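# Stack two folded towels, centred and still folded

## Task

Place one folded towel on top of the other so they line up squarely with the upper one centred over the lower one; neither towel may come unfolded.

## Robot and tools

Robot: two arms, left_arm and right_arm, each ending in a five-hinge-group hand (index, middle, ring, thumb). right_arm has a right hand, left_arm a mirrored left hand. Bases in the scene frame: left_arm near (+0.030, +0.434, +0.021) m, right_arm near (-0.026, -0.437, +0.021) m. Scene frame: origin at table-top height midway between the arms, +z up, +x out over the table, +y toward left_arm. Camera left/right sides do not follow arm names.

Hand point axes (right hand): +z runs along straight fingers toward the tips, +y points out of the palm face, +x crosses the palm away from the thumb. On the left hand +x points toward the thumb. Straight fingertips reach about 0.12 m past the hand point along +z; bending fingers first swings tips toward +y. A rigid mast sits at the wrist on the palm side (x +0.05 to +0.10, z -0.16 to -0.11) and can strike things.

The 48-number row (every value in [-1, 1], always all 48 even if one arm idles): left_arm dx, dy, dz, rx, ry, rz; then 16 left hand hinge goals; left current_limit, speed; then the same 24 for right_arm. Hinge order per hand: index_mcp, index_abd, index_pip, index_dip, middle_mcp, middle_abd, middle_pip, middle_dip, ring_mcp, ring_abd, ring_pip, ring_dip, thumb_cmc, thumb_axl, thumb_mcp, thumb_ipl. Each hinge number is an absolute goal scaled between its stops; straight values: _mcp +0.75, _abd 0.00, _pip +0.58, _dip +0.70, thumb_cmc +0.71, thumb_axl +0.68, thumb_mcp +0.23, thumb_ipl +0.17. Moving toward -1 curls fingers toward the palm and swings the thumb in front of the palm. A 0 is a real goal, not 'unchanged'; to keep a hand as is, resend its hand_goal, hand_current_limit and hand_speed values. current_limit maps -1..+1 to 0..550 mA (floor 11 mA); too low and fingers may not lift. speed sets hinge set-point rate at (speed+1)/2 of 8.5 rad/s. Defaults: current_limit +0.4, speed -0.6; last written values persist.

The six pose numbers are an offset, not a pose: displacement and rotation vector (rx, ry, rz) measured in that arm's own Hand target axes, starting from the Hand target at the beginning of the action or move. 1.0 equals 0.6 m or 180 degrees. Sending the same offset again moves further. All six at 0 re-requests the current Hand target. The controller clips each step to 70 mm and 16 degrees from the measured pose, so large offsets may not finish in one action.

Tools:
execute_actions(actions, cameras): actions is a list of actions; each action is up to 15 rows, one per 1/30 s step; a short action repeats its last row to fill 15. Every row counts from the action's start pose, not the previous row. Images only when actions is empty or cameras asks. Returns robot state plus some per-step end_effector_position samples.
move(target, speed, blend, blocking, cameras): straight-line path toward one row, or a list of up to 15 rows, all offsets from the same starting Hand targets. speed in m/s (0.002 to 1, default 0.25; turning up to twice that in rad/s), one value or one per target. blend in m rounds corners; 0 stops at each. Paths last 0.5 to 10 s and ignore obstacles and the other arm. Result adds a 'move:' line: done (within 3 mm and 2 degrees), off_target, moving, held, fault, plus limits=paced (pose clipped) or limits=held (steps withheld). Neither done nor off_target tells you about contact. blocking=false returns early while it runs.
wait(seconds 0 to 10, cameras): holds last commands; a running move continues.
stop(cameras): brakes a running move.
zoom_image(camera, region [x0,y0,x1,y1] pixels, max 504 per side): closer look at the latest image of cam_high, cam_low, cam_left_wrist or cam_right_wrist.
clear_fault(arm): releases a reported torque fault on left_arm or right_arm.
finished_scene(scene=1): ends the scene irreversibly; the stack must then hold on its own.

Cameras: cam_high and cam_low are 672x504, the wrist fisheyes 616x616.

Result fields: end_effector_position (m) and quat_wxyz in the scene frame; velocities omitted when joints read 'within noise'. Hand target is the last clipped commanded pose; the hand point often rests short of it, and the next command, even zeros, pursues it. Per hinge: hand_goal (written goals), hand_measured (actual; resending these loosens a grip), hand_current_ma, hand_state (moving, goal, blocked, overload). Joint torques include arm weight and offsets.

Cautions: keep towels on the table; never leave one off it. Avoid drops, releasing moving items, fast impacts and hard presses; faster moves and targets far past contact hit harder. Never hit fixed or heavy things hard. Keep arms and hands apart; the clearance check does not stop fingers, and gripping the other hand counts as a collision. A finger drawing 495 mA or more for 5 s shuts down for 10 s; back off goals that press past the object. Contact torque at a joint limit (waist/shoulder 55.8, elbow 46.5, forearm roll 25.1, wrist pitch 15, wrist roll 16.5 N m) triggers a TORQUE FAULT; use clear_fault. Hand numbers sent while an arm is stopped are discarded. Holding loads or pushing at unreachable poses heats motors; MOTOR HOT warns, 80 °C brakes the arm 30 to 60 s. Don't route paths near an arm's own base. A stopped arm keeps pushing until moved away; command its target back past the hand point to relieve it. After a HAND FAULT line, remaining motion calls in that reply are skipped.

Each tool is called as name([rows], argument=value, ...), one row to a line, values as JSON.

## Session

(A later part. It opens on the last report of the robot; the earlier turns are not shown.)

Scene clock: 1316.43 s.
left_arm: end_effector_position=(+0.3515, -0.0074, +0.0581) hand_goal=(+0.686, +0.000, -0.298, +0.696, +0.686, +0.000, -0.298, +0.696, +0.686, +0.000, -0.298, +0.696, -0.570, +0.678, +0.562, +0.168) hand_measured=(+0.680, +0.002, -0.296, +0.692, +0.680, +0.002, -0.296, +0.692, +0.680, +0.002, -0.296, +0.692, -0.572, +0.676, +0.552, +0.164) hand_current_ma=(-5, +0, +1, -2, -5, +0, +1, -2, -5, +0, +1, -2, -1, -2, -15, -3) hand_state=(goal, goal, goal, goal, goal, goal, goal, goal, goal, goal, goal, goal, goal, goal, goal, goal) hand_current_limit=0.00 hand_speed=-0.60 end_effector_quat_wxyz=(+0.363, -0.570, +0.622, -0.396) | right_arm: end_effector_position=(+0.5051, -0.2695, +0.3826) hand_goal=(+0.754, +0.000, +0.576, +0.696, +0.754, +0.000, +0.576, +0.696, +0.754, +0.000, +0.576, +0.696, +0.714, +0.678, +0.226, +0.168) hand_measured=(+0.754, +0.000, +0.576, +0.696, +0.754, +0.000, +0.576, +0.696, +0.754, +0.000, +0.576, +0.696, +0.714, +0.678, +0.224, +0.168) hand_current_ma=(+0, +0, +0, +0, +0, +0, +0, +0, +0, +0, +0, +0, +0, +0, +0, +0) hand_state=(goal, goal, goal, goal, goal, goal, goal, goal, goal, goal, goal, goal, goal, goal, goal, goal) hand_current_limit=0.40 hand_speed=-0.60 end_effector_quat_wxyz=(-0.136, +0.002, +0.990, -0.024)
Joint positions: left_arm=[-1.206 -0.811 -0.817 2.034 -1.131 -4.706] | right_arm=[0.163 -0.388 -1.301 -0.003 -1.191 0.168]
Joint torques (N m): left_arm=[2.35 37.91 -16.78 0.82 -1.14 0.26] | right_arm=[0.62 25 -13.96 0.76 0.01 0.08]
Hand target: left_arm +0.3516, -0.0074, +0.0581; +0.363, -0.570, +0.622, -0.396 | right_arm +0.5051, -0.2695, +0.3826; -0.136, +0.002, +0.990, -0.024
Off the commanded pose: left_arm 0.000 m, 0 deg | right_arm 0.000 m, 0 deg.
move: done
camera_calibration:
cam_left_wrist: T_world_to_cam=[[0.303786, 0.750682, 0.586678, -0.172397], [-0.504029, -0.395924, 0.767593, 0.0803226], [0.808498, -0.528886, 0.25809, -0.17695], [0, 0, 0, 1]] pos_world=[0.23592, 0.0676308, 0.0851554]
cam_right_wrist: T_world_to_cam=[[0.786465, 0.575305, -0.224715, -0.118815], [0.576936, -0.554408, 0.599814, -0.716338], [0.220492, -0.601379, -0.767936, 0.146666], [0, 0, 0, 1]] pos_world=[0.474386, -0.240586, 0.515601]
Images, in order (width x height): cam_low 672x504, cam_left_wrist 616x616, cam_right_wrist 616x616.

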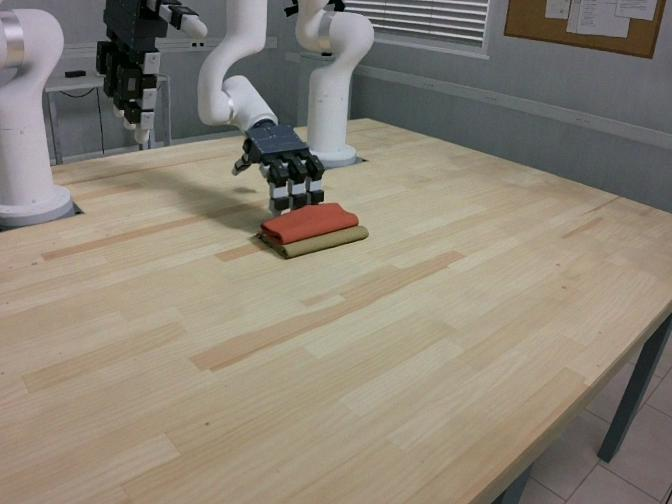

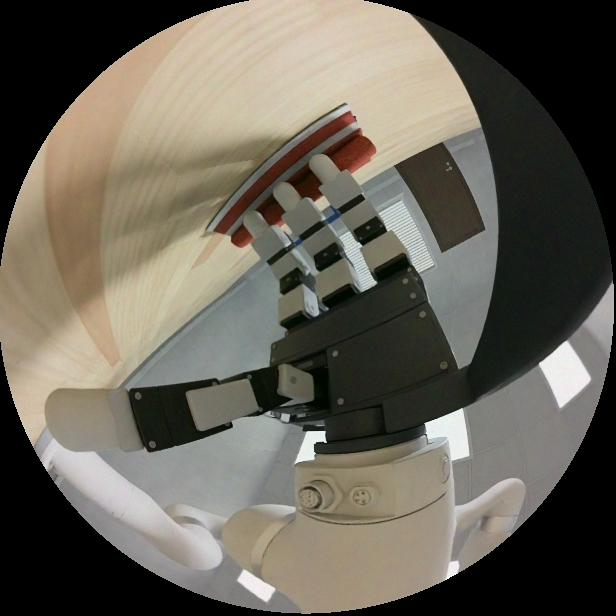

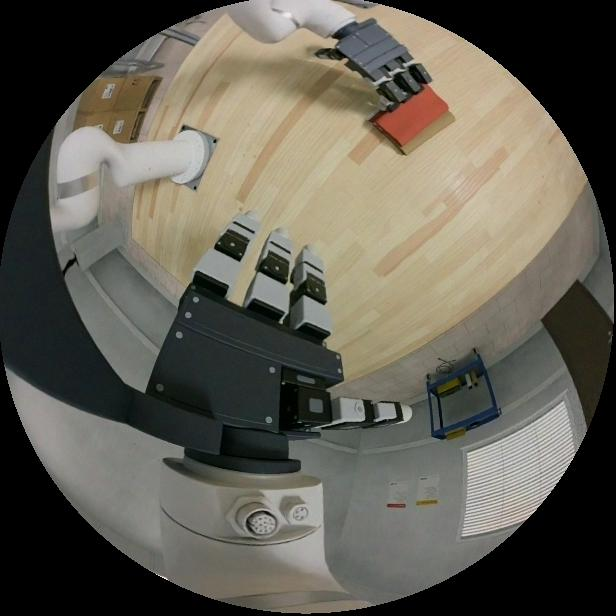

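move([
  [-0.0014,-0.0141,0.0303,0,0,0,0.685,0,-0.299,0.696,0.685,0,-0.299,0.696,0.685,0,-0.299,0.696,-0.571,0.677,0.562,0.168,0,-0.6,0,0,0,0,0,0,0.754,0,0.576,0.696,0.754,0,0.576,0.696,0.754,0,0.576,0.696,0.714,0.678,0.226,0.168,0.4,-0.6],
], cameras=["cam_left_wrist", "cam_low", "cam_right_wrist"], speed=[0.04])

zoom_image(camera="cam_left_wrist", region=[80, 50, 400, 370])

zoom_image(camera="cam_low", region=[230, 130, 390, 270])

zoom_image(camera="cam_right_wrist", region=[340, 30, 480, 170])

Scene clock: 1331.10 s.
left_arm: end_effector_position=(+0.3715, -0.0083, +0.0581) hand_goal=(+0.686, +0.000, -0.298, +0.696, +0.686, +0.000, -0.298, +0.696, +0.686, +0.000, -0.298, +0.696, -0.570, +0.678, +0.562, +0.168) hand_measured=(+0.680, +0.002, -0.296, +0.692, +0.680, +0.002, -0.296, +0.692, +0.680, +0.002, -0.296, +0.692, -0.572, +0.676, +0.552, +0.164) hand_current_ma=(-5, +0, +1, -2, -5, +0, +1, -2, -5, +0, +1, -2, -1, -2, -15, -3) hand_state=(goal, goal, goal, goal, goal, goal, goal, goal, goal, goal, goal, goal, goal, goal, goal, goal) hand_current_limit=0.00 hand_speed=-0.60 end_effector_quat_wxyz=(+0.363, -0.570, +0.622, -0.396) | right_arm: end_effector_position=(+0.5051, -0.2695, +0.3826) hand_goal=(+0.754, +0.000, +0.576, +0.696, +0.754, +0.000, +0.576, +0.696, +0.754, +0.000, +0.576, +0.696, +0.714, +0.678, +0.226, +0.168) hand_measured=(+0.754, +0.000, +0.576, +0.696, +0.754, +0.000, +0.576, +0.696, +0.754, +0.000, +0.576, +0.696, +0.714, +0.678, +0.224, +0.168) hand_current_ma=(+0, +0, +0, +0, +0, +0, +0, +0, +0, +0, +0, +0, +0, +0, +0, +0) hand_state=(goal, goal, goal, goal, goal, goal, goal, goal, goal, goal, goal, goal, goal, goal, goal, goal) hand_current_limit=0.40 hand_speed=-0.60 end_effector_quat_wxyz=(-0.136, +0.002, +0.990, -0.024)
Joint positions: left_arm=[-1.165 -0.82 -0.841 2.069 -1.124 -4.692] | right_arm=[0.163 -0.388 -1.301 -0.003 -1.191 0.168]
Joint torques (N m): left_arm=[0.3 37.72 -17.35 0.83 -1.24 0.29] | right_arm=[0.61 24.7 -14.22 0.64 -0.01 0.1]
Hand target: left_arm +0.3716, -0.0083, +0.0581; +0.363, -0.570, +0.622, -0.396 | right_arm +0.5051, -0.2695, +0.3826; -0.136, +0.002, +0.990, -0.024
Off the commanded pose: left_arm 0.000 m, 0 deg | right_arm 0.000 m, 0 deg.
move: done
camera_calibration:
cam_left_wrist: T_world_to_cam=[[0.303786, 0.750682, 0.586678, -0.177828], [-0.504029, -0.395924, 0.767593, 0.0900972], [0.808498, -0.528886, 0.25809, -0.193676], [0, 0, 0, 1]] pos_world=[0.25602, 0.0667308, 0.0851554]
cam_right_wrist: T_world_to_cam=[[0.786465, 0.575305, -0.224715, -0.118815], [0.576936, -0.554408, 0.599814, -0.716338], [0.220492, -0.601379, -0.767936, 0.146666], [0, 0, 0, 1]] pos_world=[0.474386, -0.240586, 0.515601]
Images, in order (width x height): cam_low 672x504, cam_left_wrist 616x616, cam_right_wrist 616x616.

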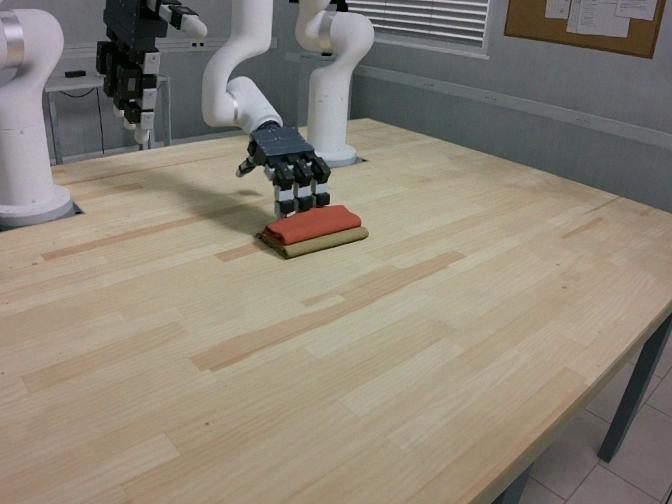

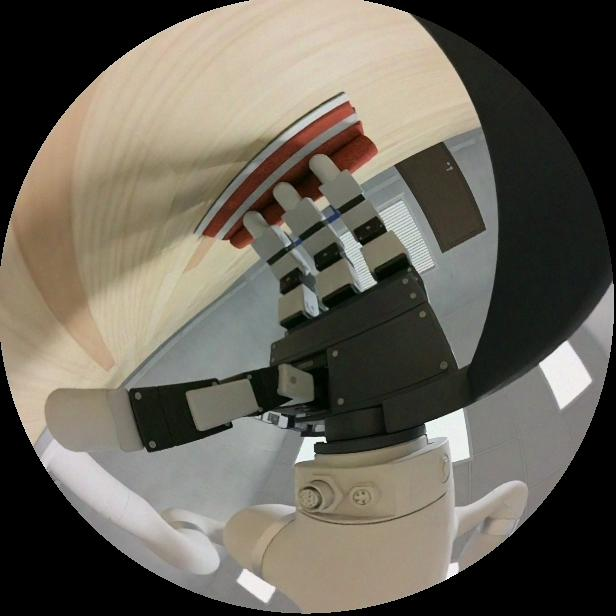

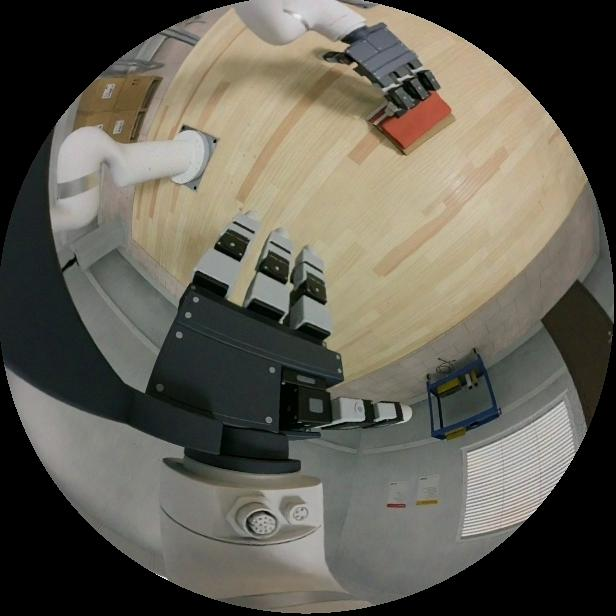

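Scaled by 1.575 from the camera's 616x616 image, which has a finer 880x880 frame.

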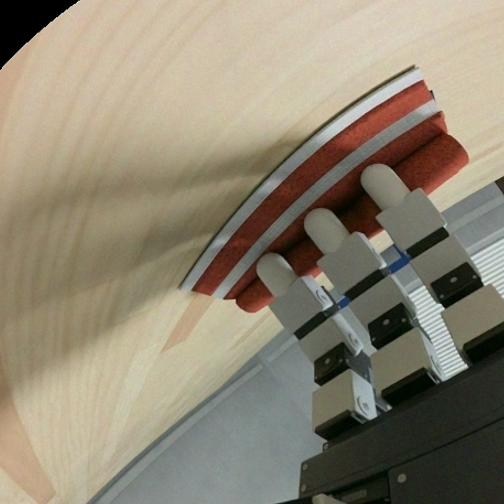

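Scaled by 3.150 from the camera's 672x504 image, which has a finer 960x720 frame.

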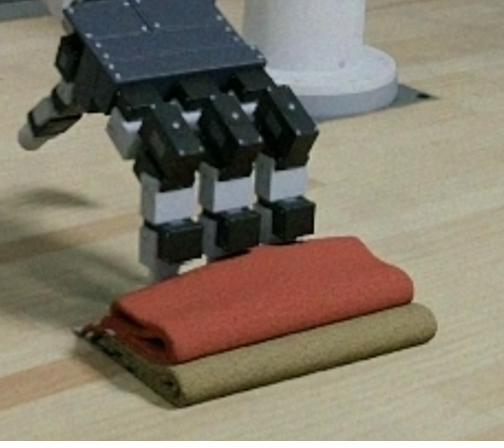

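Scaled by 3.600 from the camera's 616x616 image, which has a finer 880x880 frame.

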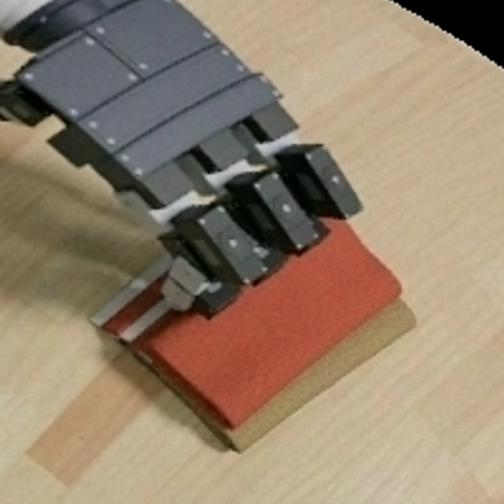

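move([
  [0,0.0076,0.0035,0,0,0,0.685,0,-0.299,0.696,0.685,0,-0.299,0.696,0.685,0,-0.299,0.696,-0.571,0.677,0.562,0.168,0,-0.6,0,0,0,0,0,0,0.754,0,0.576,0.696,0.754,0,0.576,0.696,0.754,0,0.576,0.696,0.714,0.678,0.226,0.168,0.4,-0.6],
  [-0.001,-0.003,0.0262,0,0,0,0.685,0,-0.299,0.696,0.685,0,-0.299,0.696,0.685,0,-0.299,0.696,-0.571,0.677,0.562,0.168,0,-0.6,0,0,0,0,0,0,0.754,0,0.576,0.696,0.754,0,0.576,0.696,0.754,0,0.576,0.696,0.714,0.678,0.226,0.168,0.4,-0.6],
], cameras=["cam_left_wrist", "cam_low", "cam_right_wrist"], speed=[0.04, 0.04])

zoom_image(camera="cam_left_wrist", region=[80, 50, 400, 370])

zoom_image(camera="cam_low", region=[230, 130, 390, 270])

zoom_image(camera="cam_right_wrist", region=[340, 30, 480, 170])

Scene clock: 1358.30 s.
left_arm: end_effector_position=(+0.3865, -0.0090, +0.0531) hand_goal=(+0.686, +0.000, -0.298, +0.696, +0.686, +0.000, -0.298, +0.696, +0.686, +0.000, -0.298, +0.696, -0.570, +0.678, +0.562, +0.168) hand_measured=(+0.680, +0.002, -0.304, +0.692, +0.680, +0.002, -0.306, +0.692, +0.680, +0.002, -0.304, +0.692, -0.572, +0.676, +0.552, +0.164) hand_current_ma=(-5, +0, -6, -2, -5, +0, -7, -2, -5, +0, -6, -2, -1, -2, -15, -3) hand_state=(goal, goal, goal, goal, goal, goal, goal, goal, goal, goal, goal, goal, goal, goal, goal, goal) hand_current_limit=0.00 hand_speed=-0.60 end_effector_quat_wxyz=(+0.363, -0.570, +0.622, -0.396) | right_arm: end_effector_position=(+0.5051, -0.2695, +0.3826) hand_goal=(+0.754, +0.000, +0.576, +0.696, +0.754, +0.000, +0.576, +0.696, +0.754, +0.000, +0.576, +0.696, +0.714, +0.678, +0.226, +0.168) hand_measured=(+0.754, +0.000, +0.576, +0.696, +0.754, +0.000, +0.576, +0.696, +0.754, +0.000, +0.576, +0.696, +0.714, +0.678, +0.224, +0.168) hand_current_ma=(+0, +0, +0, +0, +0, +0, +0, +0, +0, +0, +0, +0, +0, +0, +0, +0) hand_state=(goal, goal, goal, goal, goal, goal, goal, goal, goal, goal, goal, goal, goal, goal, goal, goal) hand_current_limit=0.40 hand_speed=-0.60 end_effector_quat_wxyz=(-0.136, +0.002, +0.990, -0.024)
Joint positions: left_arm=[-1.135 -0.839 -0.865 2.097 -1.121 -4.688] | right_arm=[0.163 -0.388 -1.301 -0.003 -1.191 0.168]
Joint torques (N m): left_arm=[2.79 35.23 -16.09 0.57 -0.03 0.34] | right_arm=[0.68 25.39 -13.88 0.71 0.06 0.05]
Hand target: left_arm +0.3866, -0.0090, +0.0531; +0.363, -0.570, +0.622, -0.396 | right_arm +0.5051, -0.2695, +0.3826; -0.136, +0.002, +0.990, -0.024
Off the commanded pose: left_arm 0.000 m, 0 deg | right_arm 0.000 m, 0 deg.
move: done
camera_calibration:
cam_left_wrist: T_world_to_cam=[[0.303786, 0.750682, 0.586678, -0.17885], [-0.504029, -0.395924, 0.767593, 0.101179], [0.808498, -0.528886, 0.25809, -0.204937], [0, 0, 0, 1]] pos_world=[0.27102, 0.0659308, 0.0801554]
cam_right_wrist: T_world_to_cam=[[0.786465, 0.575305, -0.224715, -0.118815], [0.576936, -0.554408, 0.599814, -0.716338], [0.220492, -0.601379, -0.767936, 0.146666], [0, 0, 0, 1]] pos_world=[0.474386, -0.240586, 0.515601]
Images, in order (width x height): cam_low 672x504, cam_left_wrist 616x616, cam_right_wrist 616x616.

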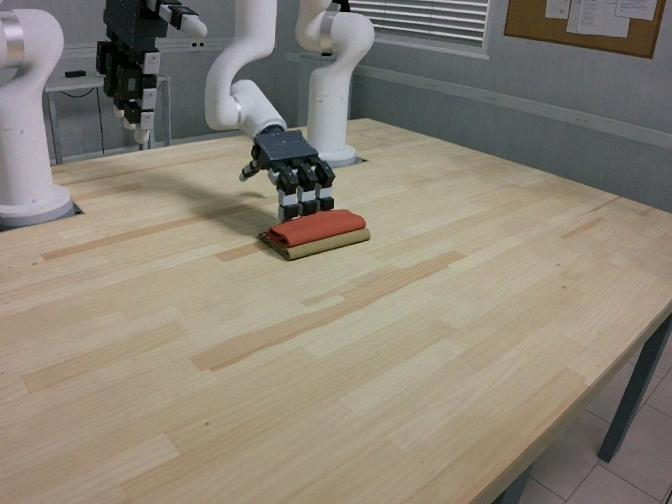

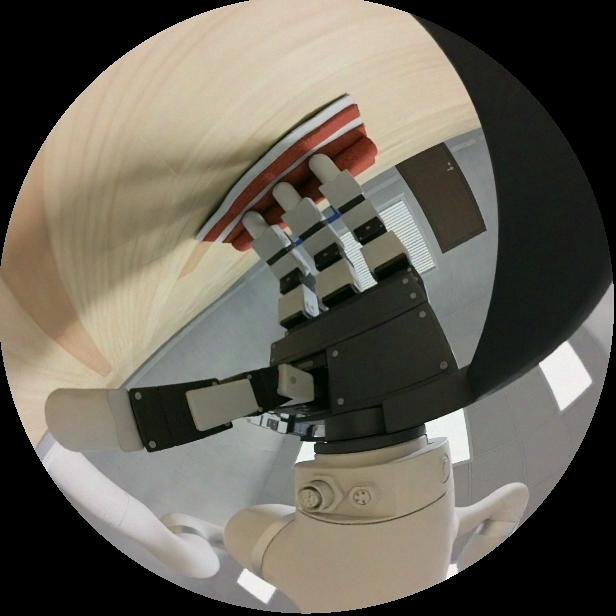

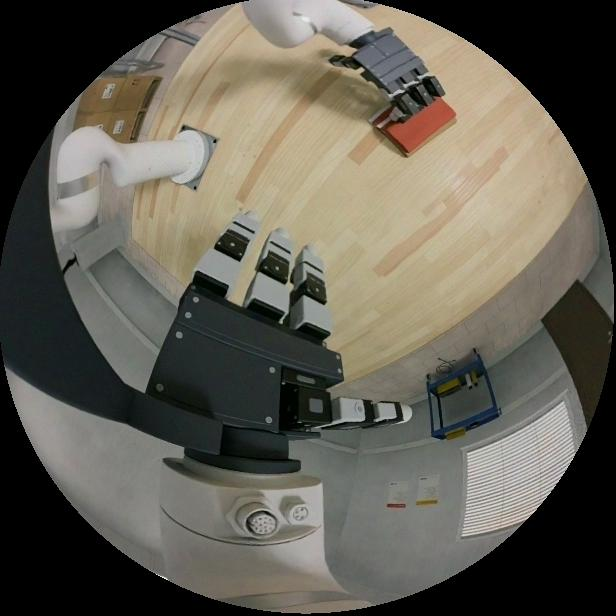

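Scaled by 1.575 from the camera's 616x616 image, which has a finer 880x880 frame.

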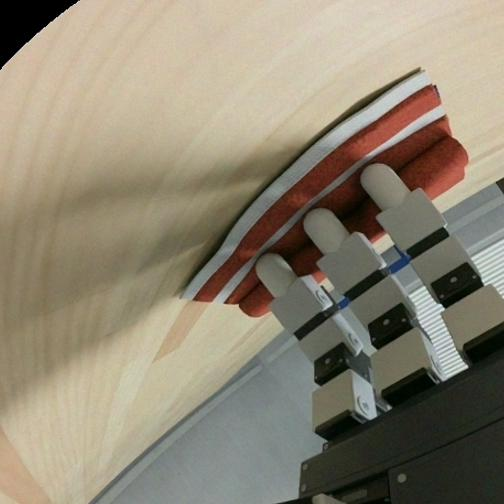

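Scaled by 3.150 from the camera's 672x504 image, which has a finer 960x720 frame.

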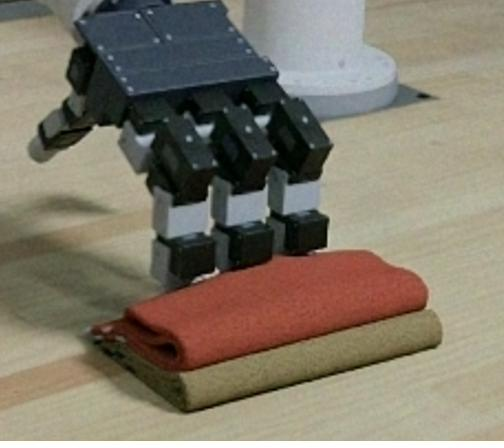

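Scaled by 3.600 from the camera's 616x616 image, which has a finer 880x880 frame.

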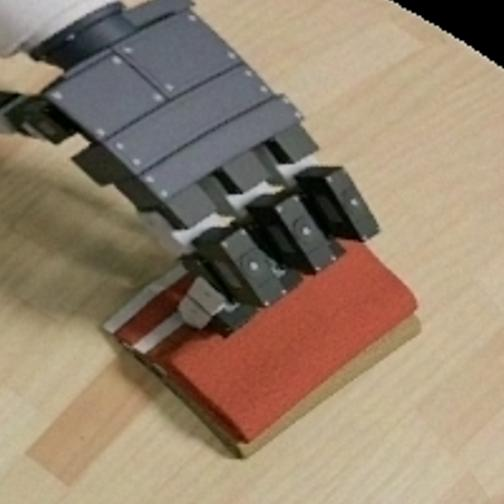

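move([
  [-0.02,-0.0600,-0.06,0,0,0,0.685,0,-0.299,0.696,0.685,0,-0.299,0.696,0.685,0,-0.299,0.696,-0.571,0.677,0.562,0.168,0,-0.6,0,0,0,0,0,0,0.754,0,0.576,0.696,0.754,0,0.576,0.696,0.754,0,0.576,0.696,0.714,0.678,0.226,0.168,0.4,-0.6],
  [-0.42,-0.25,-0.08,0,0,0,0.685,0,-0.299,0.696,0.685,0,-0.299,0.696,0.685,0,-0.299,0.696,-0.571,0.677,0.562,0.168,0,-0.6,0,0,0,0,0,0,0.754,0,0.576,0.696,0.754,0,0.576,0.696,0.754,0,0.576,0.696,0.714,0.678,0.226,0.168,0.4,-0.6],
], cameras=["cam_high", "cam_low", "cam_right_wrist"], speed=[0.12, 0.25], blend=0.03)

zoom_image(camera="cam_high", region=[280, 200, 400, 300])

zoom_image(camera="cam_low", region=[240, 180, 390, 270])

zoom_image(camera="cam_right_wrist", region=[340, 60, 480, 180])

Scene clock: 1371.33 s.
left_arm: end_effector_position=(+0.4286, +0.2402, +0.2093) hand_goal=(+0.686, +0.000, -0.298, +0.696, +0.686, +0.000, -0.298, +0.696, +0.686, +0.000, -0.298, +0.696, -0.570, +0.678, +0.562, +0.168) hand_measured=(+0.680, +0.002, -0.302, +0.692, +0.680, +0.002, -0.302, +0.692, +0.680, +0.002, -0.300, +0.692, -0.572, +0.676, +0.552, +0.164) hand_current_ma=(-5, +0, -2, -2, -5, +0, -2, -2, -5, +0, -2, -2, -1, -2, -15, -3) hand_state=(goal, goal, goal, goal, goal, goal, goal, goal, goal, goal, goal, goal, goal, goal, goal, goal) hand_current_limit=0.00 hand_speed=-0.60 end_effector_quat_wxyz=(+0.363, -0.570, +0.622, -0.396) | right_arm: end_effector_position=(+0.5051, -0.2695, +0.3826) hand_goal=(+0.754, +0.000, +0.576, +0.696, +0.754, +0.000, +0.576, +0.696, +0.754, +0.000, +0.576, +0.696, +0.714, +0.678, +0.226, +0.168) hand_measured=(+0.754, +0.000, +0.576, +0.696, +0.754, +0.000, +0.576, +0.696, +0.754, +0.000, +0.576, +0.696, +0.714, +0.678, +0.224, +0.168) hand_current_ma=(+0, +0, +0, +0, +0, +0, +0, +0, +0, +0, +0, +0, +0, +0, +0, +0) hand_state=(goal, goal, goal, goal, goal, goal, goal, goal, goal, goal, goal, goal, goal, goal, goal, goal) hand_current_limit=0.40 hand_speed=-0.60 end_effector_quat_wxyz=(-0.136, +0.002, +0.990, -0.024)
Joint positions: left_arm=[-0.597 -0.152 -0.337 2.593 -0.972 -4.606] | right_arm=[0.163 -0.388 -1.301 -0.003 -1.191 0.168]
Joint torques (N m): left_arm=[5.39 26.07 -17.73 0.65 -1.15 -0.44] | right_arm=[1.4 24.84 -14.27 0.72 0.01 0.04]
Hand target: left_arm +0.4286, +0.2402, +0.2093; +0.363, -0.570, +0.622, -0.396 | right_arm +0.5051, -0.2695, +0.3826; -0.136, +0.002, +0.990, -0.024
Off the commanded pose: left_arm 0.000 m, 0 deg | right_arm 0.000 m, 0 deg.
move: done; blend cut to 0.0262 m at target 1
camera_calibration:
cam_right_wrist: T_world_to_cam=[[0.786465, 0.575305, -0.224715, -0.118815], [0.576936, -0.554408, 0.599814, -0.716338], [0.220492, -0.601379, -0.767936, 0.146666], [0, 0, 0, 1]] pos_world=[0.474386, -0.240586, 0.515601]
Images, in order (width x height): cam_high 672x504, cam_low 672x504, cam_right_wrist 616x616.

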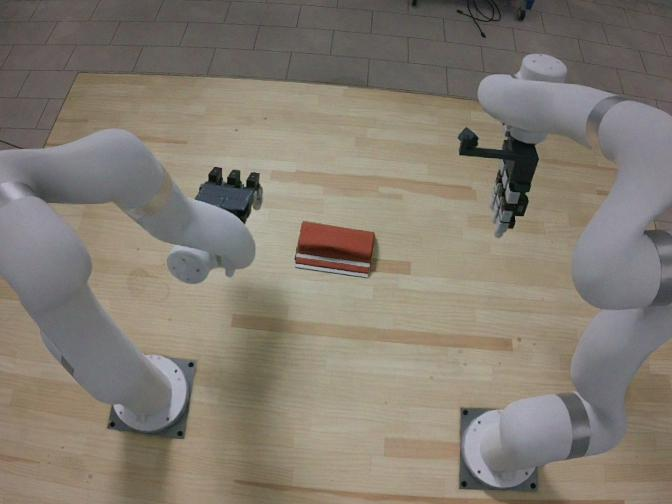

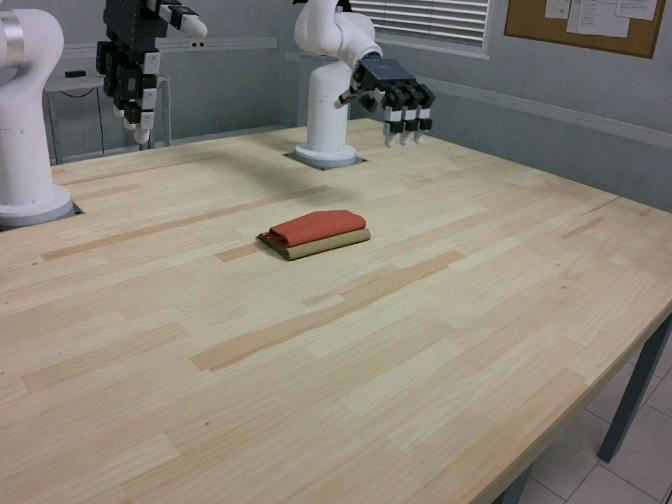

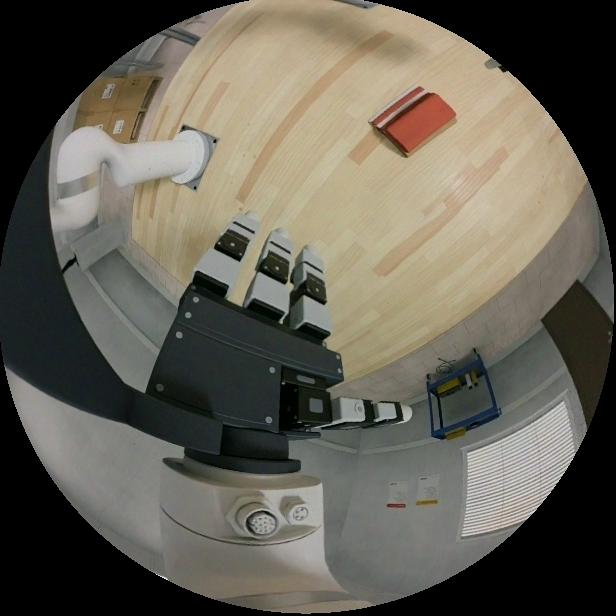

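Scaled by 4.200 from the camera's 672x504 image, which has a finer 960x720 frame.

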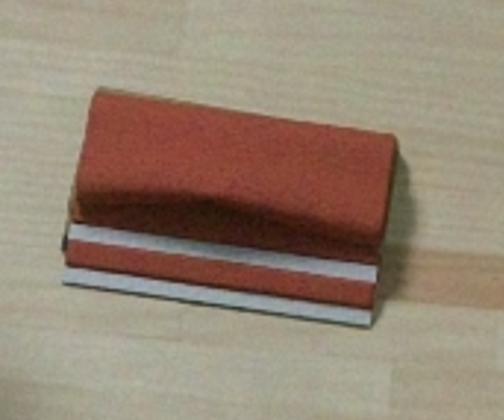

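Scaled by 3.360 from the camera's 672x504 image, which has a finer 960x720 frame.

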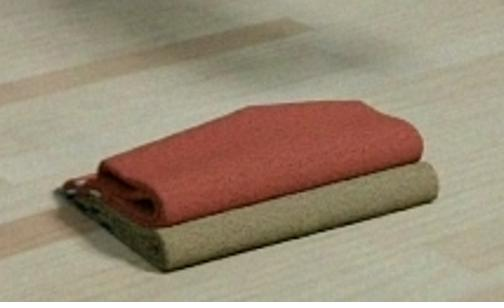

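Scaled by 3.600 from the camera's 616x616 image, which has a finer 880x880 frame.

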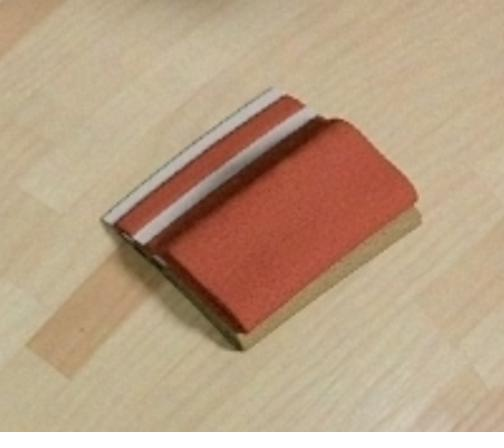

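move([
  [0,0,0,0,0,0,0.685,0,-0.299,0.696,0.685,0,-0.299,0.696,0.685,0,-0.299,0.696,-0.571,0.677,0.562,0.168,0,-0.6,-0.3355,0.426,0.114,-0.0826,-0.0541,0.5145,0.754,0,0.576,0.696,0.754,0,0.576,0.696,0.754,0,0.576,0.696,0.714,0.678,0.226,0.168,0.4,-0.6],
], cameras=["all"], speed=[0.2])

zoom_image(camera="cam_high", region=[250, 100, 450, 300])

zoom_image(camera="cam_low", region=[220, 60, 440, 280])

Scene clock: 1448.67 s.
left_arm: end_effector_position=(+0.4286, +0.2402, +0.2093) hand_goal=(+0.686, +0.000, -0.298, +0.696, +0.686, +0.000, -0.298, +0.696, +0.686, +0.000, -0.298, +0.696, -0.570, +0.678, +0.562, +0.168) hand_measured=(+0.680, +0.002, -0.302, +0.692, +0.680, +0.002, -0.302, +0.692, +0.680, +0.002, -0.300, +0.692, -0.572, +0.676, +0.552, +0.164) hand_current_ma=(-5, +0, -2, -2, -5, +0, -2, -2, -5, +0, -2, -2, -1, -2, -15, -3) hand_state=(goal, goal, goal, goal, goal, goal, goal, goal, goal, goal, goal, goal, goal, goal, goal, goal) hand_current_limit=0.00 hand_speed=-0.60 end_effector_quat_wxyz=(+0.363, -0.570, +0.622, -0.396) | right_arm: end_effector_position=(+0.6798, -0.0195, +0.2502) hand_goal=(+0.754, +0.000, +0.576, +0.696, +0.754, +0.000, +0.576, +0.696, +0.754, +0.000, +0.576, +0.696, +0.714, +0.678, +0.226, +0.168) hand_measured=(+0.754, +0.000, +0.576, +0.696, +0.754, +0.000, +0.576, +0.696, +0.754, +0.000, +0.576, +0.696, +0.714, +0.678, +0.224, +0.168) hand_current_ma=(+0, +0, +0, +0, +0, +0, +0, +0, +0, +0, +0, +0, +0, +0, +0, +0) hand_state=(goal, goal, goal, goal, goal, goal, goal, goal, goal, goal, goal, goal, goal, goal, goal, goal) hand_current_limit=0.40 hand_speed=-0.60 end_effector_quat_wxyz=(+0.000, +0.728, +0.685, +0.000)
Joint positions: left_arm=[-0.597 -0.151 -0.337 2.593 -0.972 -4.606] | right_arm=[0.622 -1.01 -1.969 0 -0.959 2.253]
Joint torques (N m): left_arm=[3.58 24.03 -17.45 1.26 -0.98 -0.48] | right_arm=[3.37 35.9 -16.97 -0.88 -0.82 0.42]
Hand target: left_arm +0.4286, +0.2402, +0.2093; +0.363, -0.570, +0.622, -0.396 | right_arm +0.6798, -0.0195, +0.2502; +0.000, +0.728, +0.685, +0.000
Off the commanded pose: left_arm 0.000 m, 0 deg | right_arm 0.000 m, 0 deg.
move: done
camera_calibration:
cam_left_wrist: T_world_to_cam=[[0.303786, 0.750682, 0.586678, -0.470424], [-0.504029, -0.395924, 0.767593, 0.101204], [0.808498, -0.528886, 0.25809, -0.147437], [0, 0, 0, 1]] pos_world=[0.31312, 0.315231, 0.236355]
cam_right_wrist: T_world_to_cam=[[0.532896, -0.845861, 0.0232598, -0.347145], [-0.607994, -0.363632, 0.705773, 0.183531], [-0.588527, -0.390245, -0.708057, 0.695954], [0, 0, 0, 1]] pos_world=[0.706166, 0.0446941, 0.371318]

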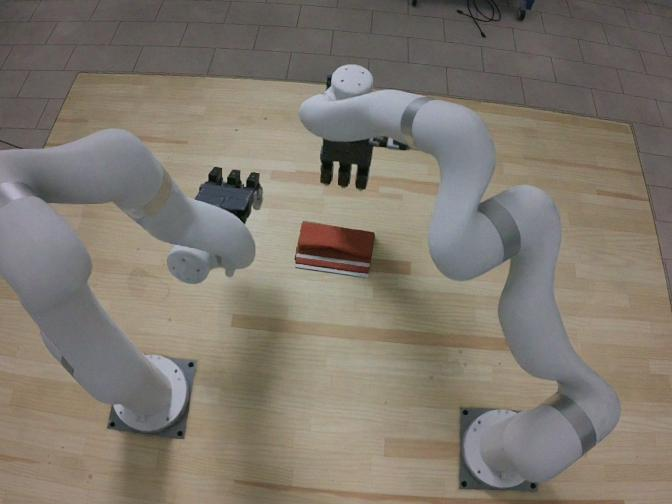

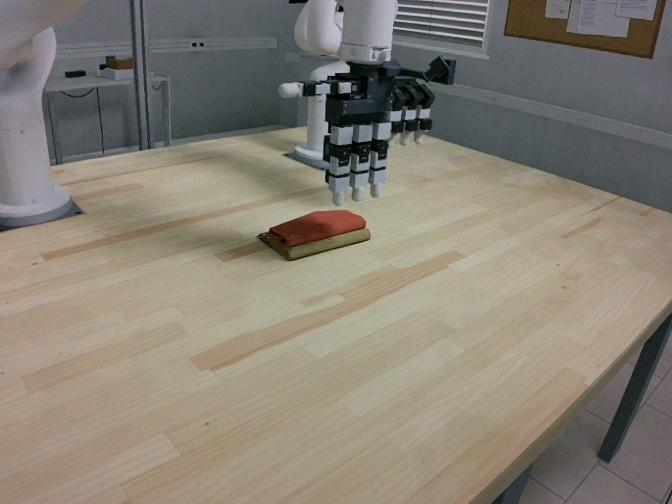

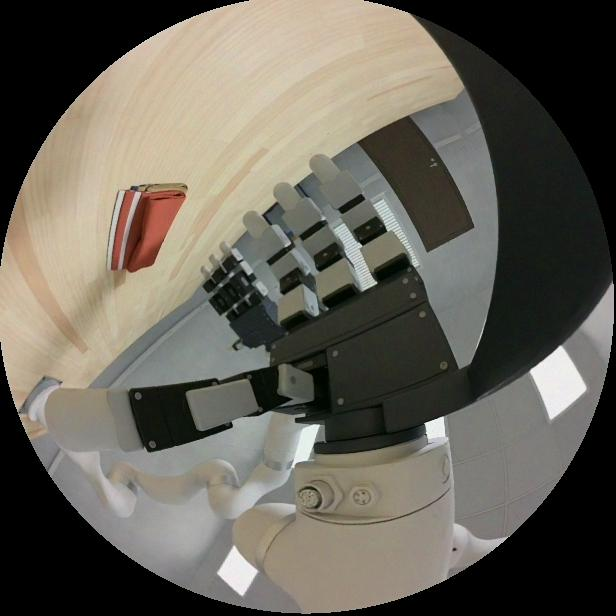

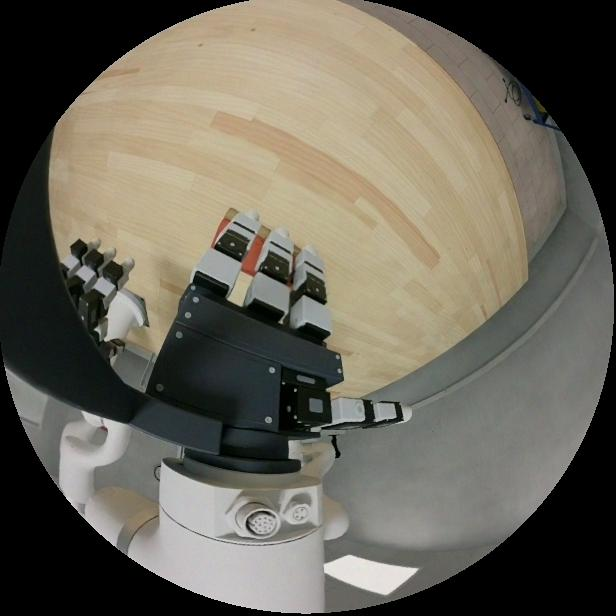

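Scaled by 2.520 from the camera's 672x504 image, which has a finer 960x720 frame.

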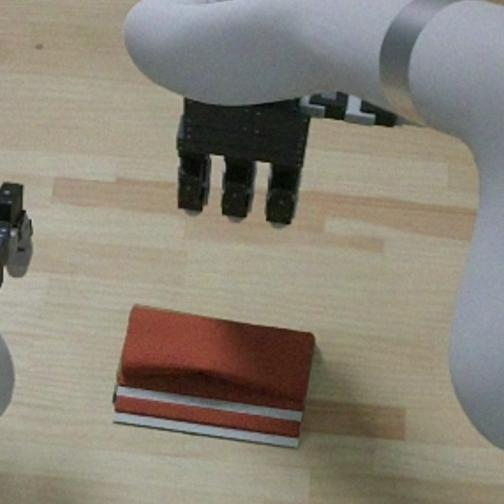

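Scaled by 2.291 from the camera's 672x504 image, which has a finer 960x720 frame.

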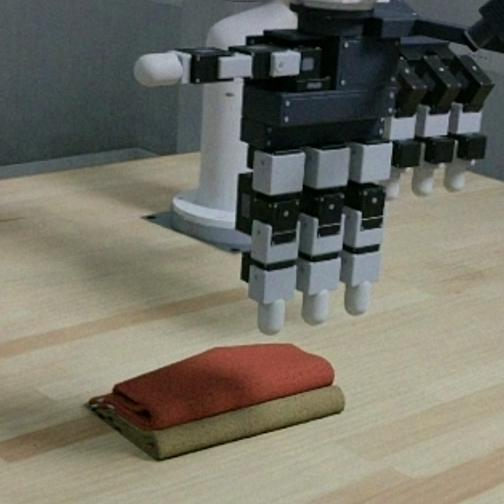

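move([
  [0.4215,0.1818,-0.0382,0,-0.0086,-0.004,0.685,0.5,-0.299,0.696,0.685,0,-0.299,0.696,0.685,-0.5,-0.299,0.696,-0.571,0.677,0.562,0.168,0,-0.6,0.0025,0,0.2,0,0,0,0.754,0,0.576,0.696,0.754,0,0.576,0.696,0.754,0,0.576,0.696,0.714,0.678,0.226,0.168,0.4,-0.6],
  [0.4208,0.272,0.013,0,-0.0086,-0.004,0.685,0.5,-0.299,0.696,0.685,0,-0.299,0.696,0.685,-0.5,-0.299,0.696,-0.571,0.677,0.562,0.168,0,-0.6,-0.0015,-0.08,0.2,0,0,0,0.754,0,0.576,0.696,0.754,0,0.576,0.696,0.754,0,0.576,0.696,0.714,0.678,0.226,0.168,0.4,-0.6],
], cameras=["all"], speed=[0.15,0.06])

zoom_image(camera="cam_high", region=[250, 140, 410, 300])

zoom_image(camera="cam_low", region=[220, 110, 400, 290])

zoom_image(camera="cam_left_wrist", region=[80, 50, 400, 370])

Scene clock: 1499.13 s.
left_arm: end_effector_position=(+0.3447, -0.0058, +0.0582) hand_goal=(+0.686, +0.500, -0.298, +0.696, +0.686, +0.000, -0.298, +0.696, +0.686, -0.500, -0.298, +0.696, -0.570, +0.678, +0.562, +0.168) hand_measured=(+0.680, +0.494, -0.300, +0.692, +0.680, +0.002, -0.302, +0.692, +0.680, -0.496, -0.300, +0.692, -0.572, +0.676, +0.552, +0.164) hand_current_ma=(-5, -3, -2, -2, -5, +0, -2, -2, -5, +3, -2, -2, -1, -2, -15, -3) hand_state=(goal, goal, goal, goal, goal, goal, goal, goal, goal, goal, goal, goal, goal, goal, goal, goal) hand_current_limit=0.00 hand_speed=-0.60 end_effector_quat_wxyz=(-0.369, +0.579, -0.614, +0.391) | right_arm: end_effector_position=(+0.6319, -0.0175, +0.1302) hand_goal=(+0.754, +0.000, +0.576, +0.696, +0.754, +0.000, +0.576, +0.696, +0.754, +0.000, +0.576, +0.696, +0.714, +0.678, +0.226, +0.168) hand_measured=(+0.754, +0.000, +0.576, +0.696, +0.754, +0.000, +0.576, +0.696, +0.754, +0.000, +0.576, +0.696, +0.714, +0.678, +0.224, +0.168) hand_current_ma=(+0, +0, +0, +0, +0, +0, +0, +0, +0, +0, +0, +0, +0, +0, +0, +0) hand_state=(goal, goal, goal, goal, goal, goal, goal, goal, goal, goal, goal, goal, goal, goal, goal, goal) hand_current_limit=0.40 hand_speed=-0.60 end_effector_quat_wxyz=(+0.000, +0.728, +0.685, +0.000)
Joint positions: left_arm=[-1.225 -0.811 -0.818 1.985 -1.131 -4.706] | right_arm=[0.662 -1.051 -1.753 -0.001 -0.702 2.294]
Joint torques (N m): left_arm=[2.17 36.25 -16.47 1.28 -1.95 -0.4] | right_arm=[2.6 41.15 -13.93 -0.86 0.92 0.42]
Hand target: left_arm +0.3447, -0.0058, +0.0581; -0.369, +0.579, -0.614, +0.391 | right_arm +0.6319, -0.0175, +0.1302; +0.000, +0.728, +0.685, +0.000
Off the commanded pose: left_arm 0.000 m, 0 deg | right_arm 0.000 m, 0 deg.
move: done
camera_calibration:
cam_left_wrist: T_world_to_cam=[[0.281221, 0.759394, 0.586716, -0.163775], [-0.492011, -0.410823, 0.767561, 0.073259], [0.823917, -0.504525, 0.258098, -0.175889], [0, 0, 0, 1]] pos_world=[0.227019, 0.0657256, 0.0852553]
cam_right_wrist: T_world_to_cam=[[0.532766, -0.845944, 0.0232224, -0.317089], [-0.607982, -0.363524, 0.705838, 0.239931], [-0.588657, -0.390166, -0.707992, 0.583631], [0, 0, 0, 1]] pos_world=[0.658367, 0.0466943, 0.251217]

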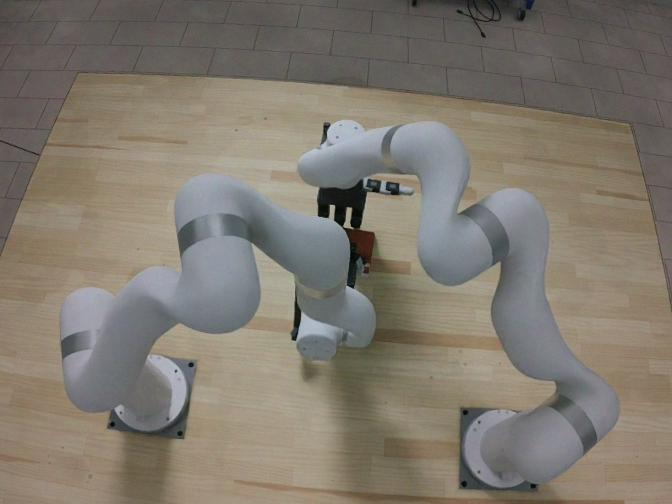

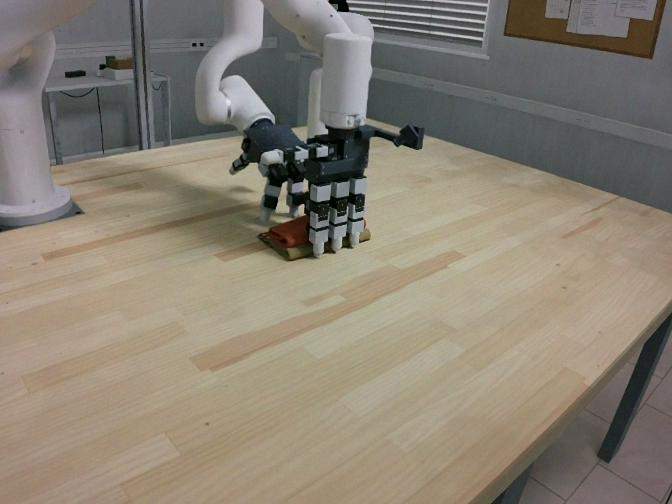

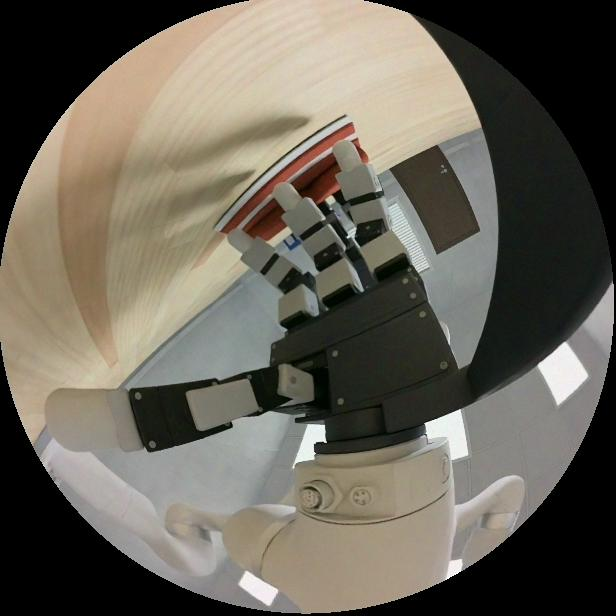

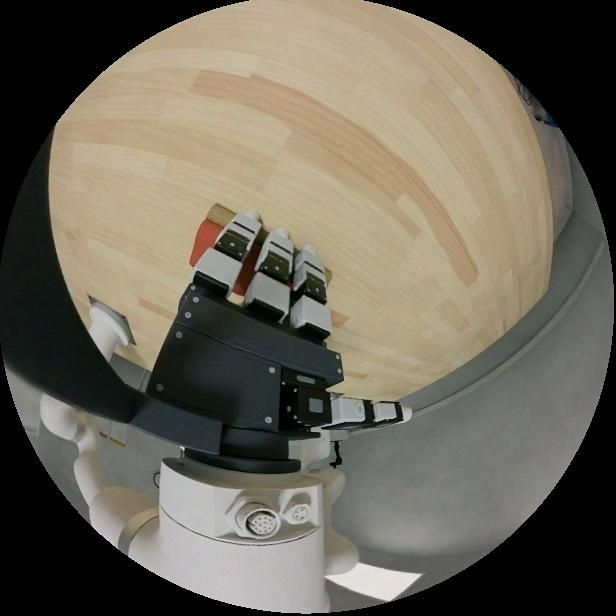

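Scaled by 3.150 from the camera's 672x504 image, which has a finer 960x720 frame.

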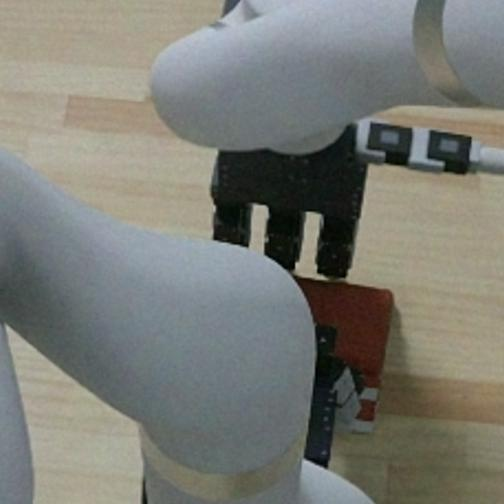

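Scaled by 2.800 from the camera's 672x504 image, which has a finer 960x720 frame.

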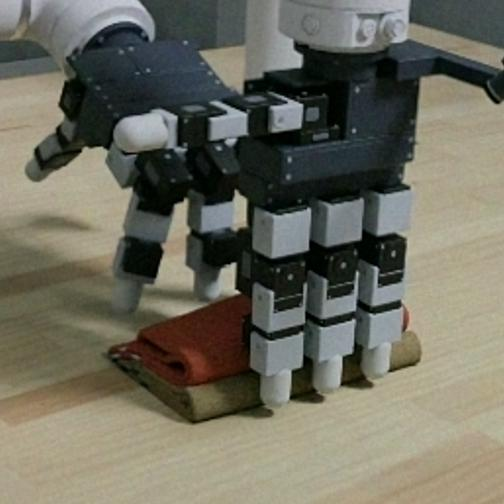

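Scaled by 1.575 from the camera's 616x616 image, which has a finer 880x880 frame.

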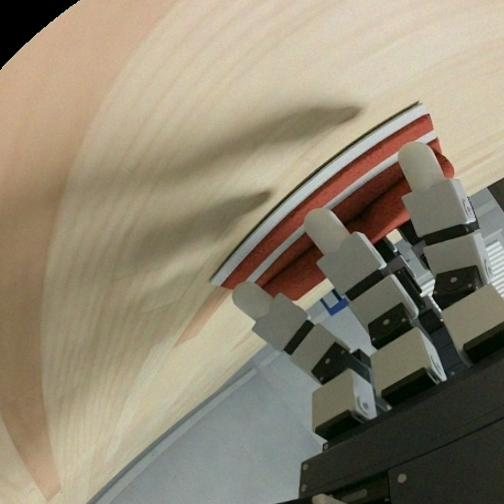

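move([
  [-0.002,-0.025,0.0536,0,0,0,0.685,0.5,-0.299,0.696,0.685,0,-0.299,0.696,0.685,-0.5,-0.299,0.696,-0.571,0.677,0.562,0.168,0,-0.6,0,0,0,0,0,0,0.754,0,0.576,0.696,0.754,0,0.576,0.696,0.754,0,0.576,0.696,0.714,0.678,0.226,0.168,0.4,-0.6],
], cameras=["cam_left_wrist", "cam_low"], speed=[0.04])

zoom_image(camera="cam_low", region=[220, 110, 400, 290])

zoom_image(camera="cam_left_wrist", region=[80, 50, 400, 370])

Scene clock: 1511.37 s.
left_arm: end_effector_position=(+0.3801, -0.0067, +0.0581) hand_goal=(+0.686, +0.500, -0.298, +0.696, +0.686, +0.000, -0.298, +0.696, +0.686, -0.500, -0.298, +0.696, -0.570, +0.678, +0.562, +0.168) hand_measured=(+0.680, +0.494, -0.300, +0.692, +0.680, +0.002, -0.302, +0.692, +0.680, -0.496, -0.300, +0.692, -0.572, +0.676, +0.552, +0.164) hand_current_ma=(-5, -3, -2, -2, -5, +0, -2, -2, -5, +3, -2, -2, -1, -2, -15, -3) hand_state=(goal, goal, goal, goal, goal, goal, goal, goal, goal, goal, goal, goal, goal, goal, goal, goal) hand_current_limit=0.00 hand_speed=-0.60 end_effector_quat_wxyz=(-0.369, +0.579, -0.614, +0.391) | right_arm: end_effector_position=(+0.6319, -0.0175, +0.1302) hand_goal=(+0.754, +0.000, +0.576, +0.696, +0.754, +0.000, +0.576, +0.696, +0.754, +0.000, +0.576, +0.696, +0.714, +0.678, +0.226, +0.168) hand_measured=(+0.754, +0.000, +0.576, +0.696, +0.754, +0.000, +0.576, +0.696, +0.754, +0.000, +0.576, +0.696, +0.714, +0.678, +0.224, +0.168) hand_current_ma=(+0, +0, +0, +0, +0, +0, +0, +0, +0, +0, +0, +0, +0, +0, +0, +0) hand_state=(goal, goal, goal, goal, goal, goal, goal, goal, goal, goal, goal, goal, goal, goal, goal, goal) hand_current_limit=0.40 hand_speed=-0.60 end_effector_quat_wxyz=(+0.000, +0.728, +0.685, +0.000)
Joint positions: left_arm=[-1.152 -0.826 -0.857 2.047 -1.119 -4.681] | right_arm=[0.662 -1.051 -1.753 -0.001 -0.702 2.294]
Joint torques (N m): left_arm=[4.5 37.97 -17.73 1.05 -1.19 0.36] | right_arm=[3.34 40 -12.75 -0.98 0.79 0.36]
Hand target: left_arm +0.3802, -0.0067, +0.0581; -0.369, +0.579, -0.614, +0.391 | right_arm +0.6319, -0.0175, +0.1302; +0.000, +0.728, +0.685, +0.000
Off the commanded pose: left_arm 0.000 m, 0 deg | right_arm 0.000 m, 0 deg.
move: done
camera_calibration:
cam_left_wrist: T_world_to_cam=[[0.281221, 0.759394, 0.586716, -0.172988], [-0.492011, -0.410823, 0.767561, 0.0903832], [0.823917, -0.504525, 0.258098, -0.205484], [0, 0, 0, 1]] pos_world=[0.262419, 0.0648256, 0.0851553]
Images, in order (width x height): cam_low 672x504, cam_left_wrist 616x616.

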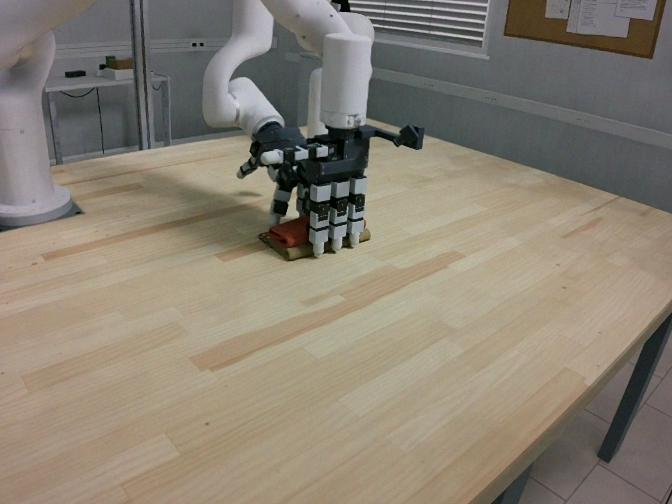

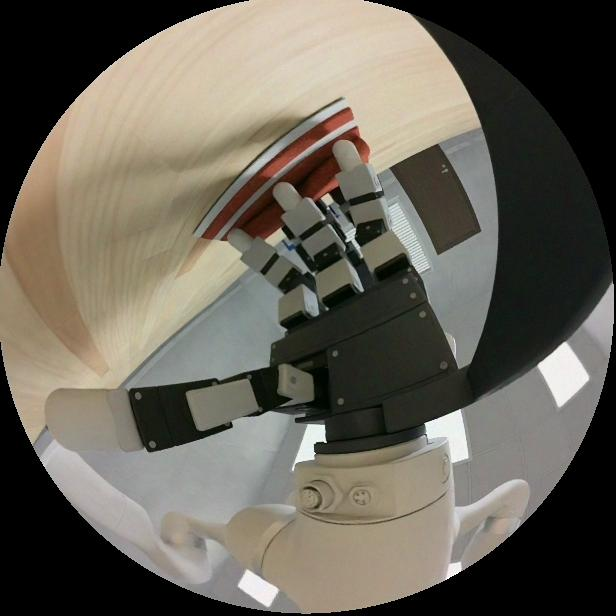

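Scaled by 2.800 from the camera's 672x504 image, which has a finer 960x720 frame.

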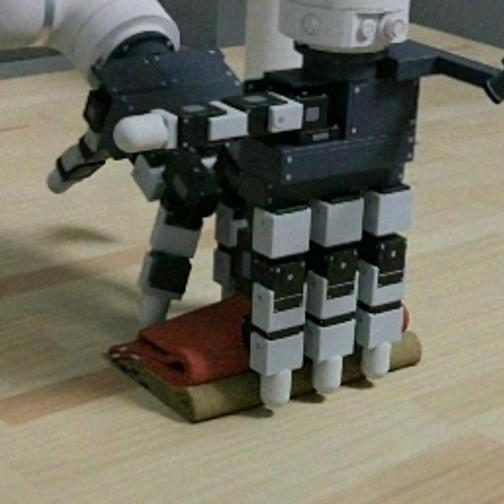

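Scaled by 1.575 from the camera's 616x616 image, which has a finer 880x880 frame.

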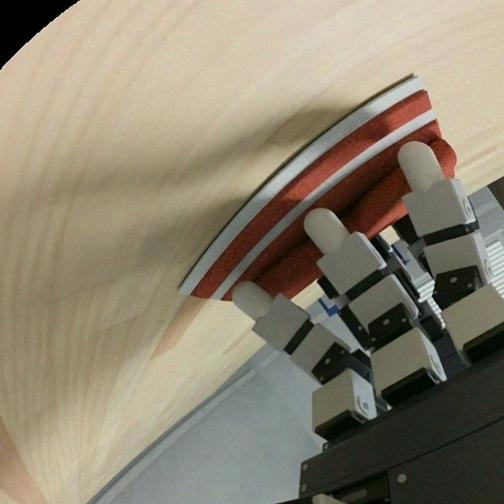

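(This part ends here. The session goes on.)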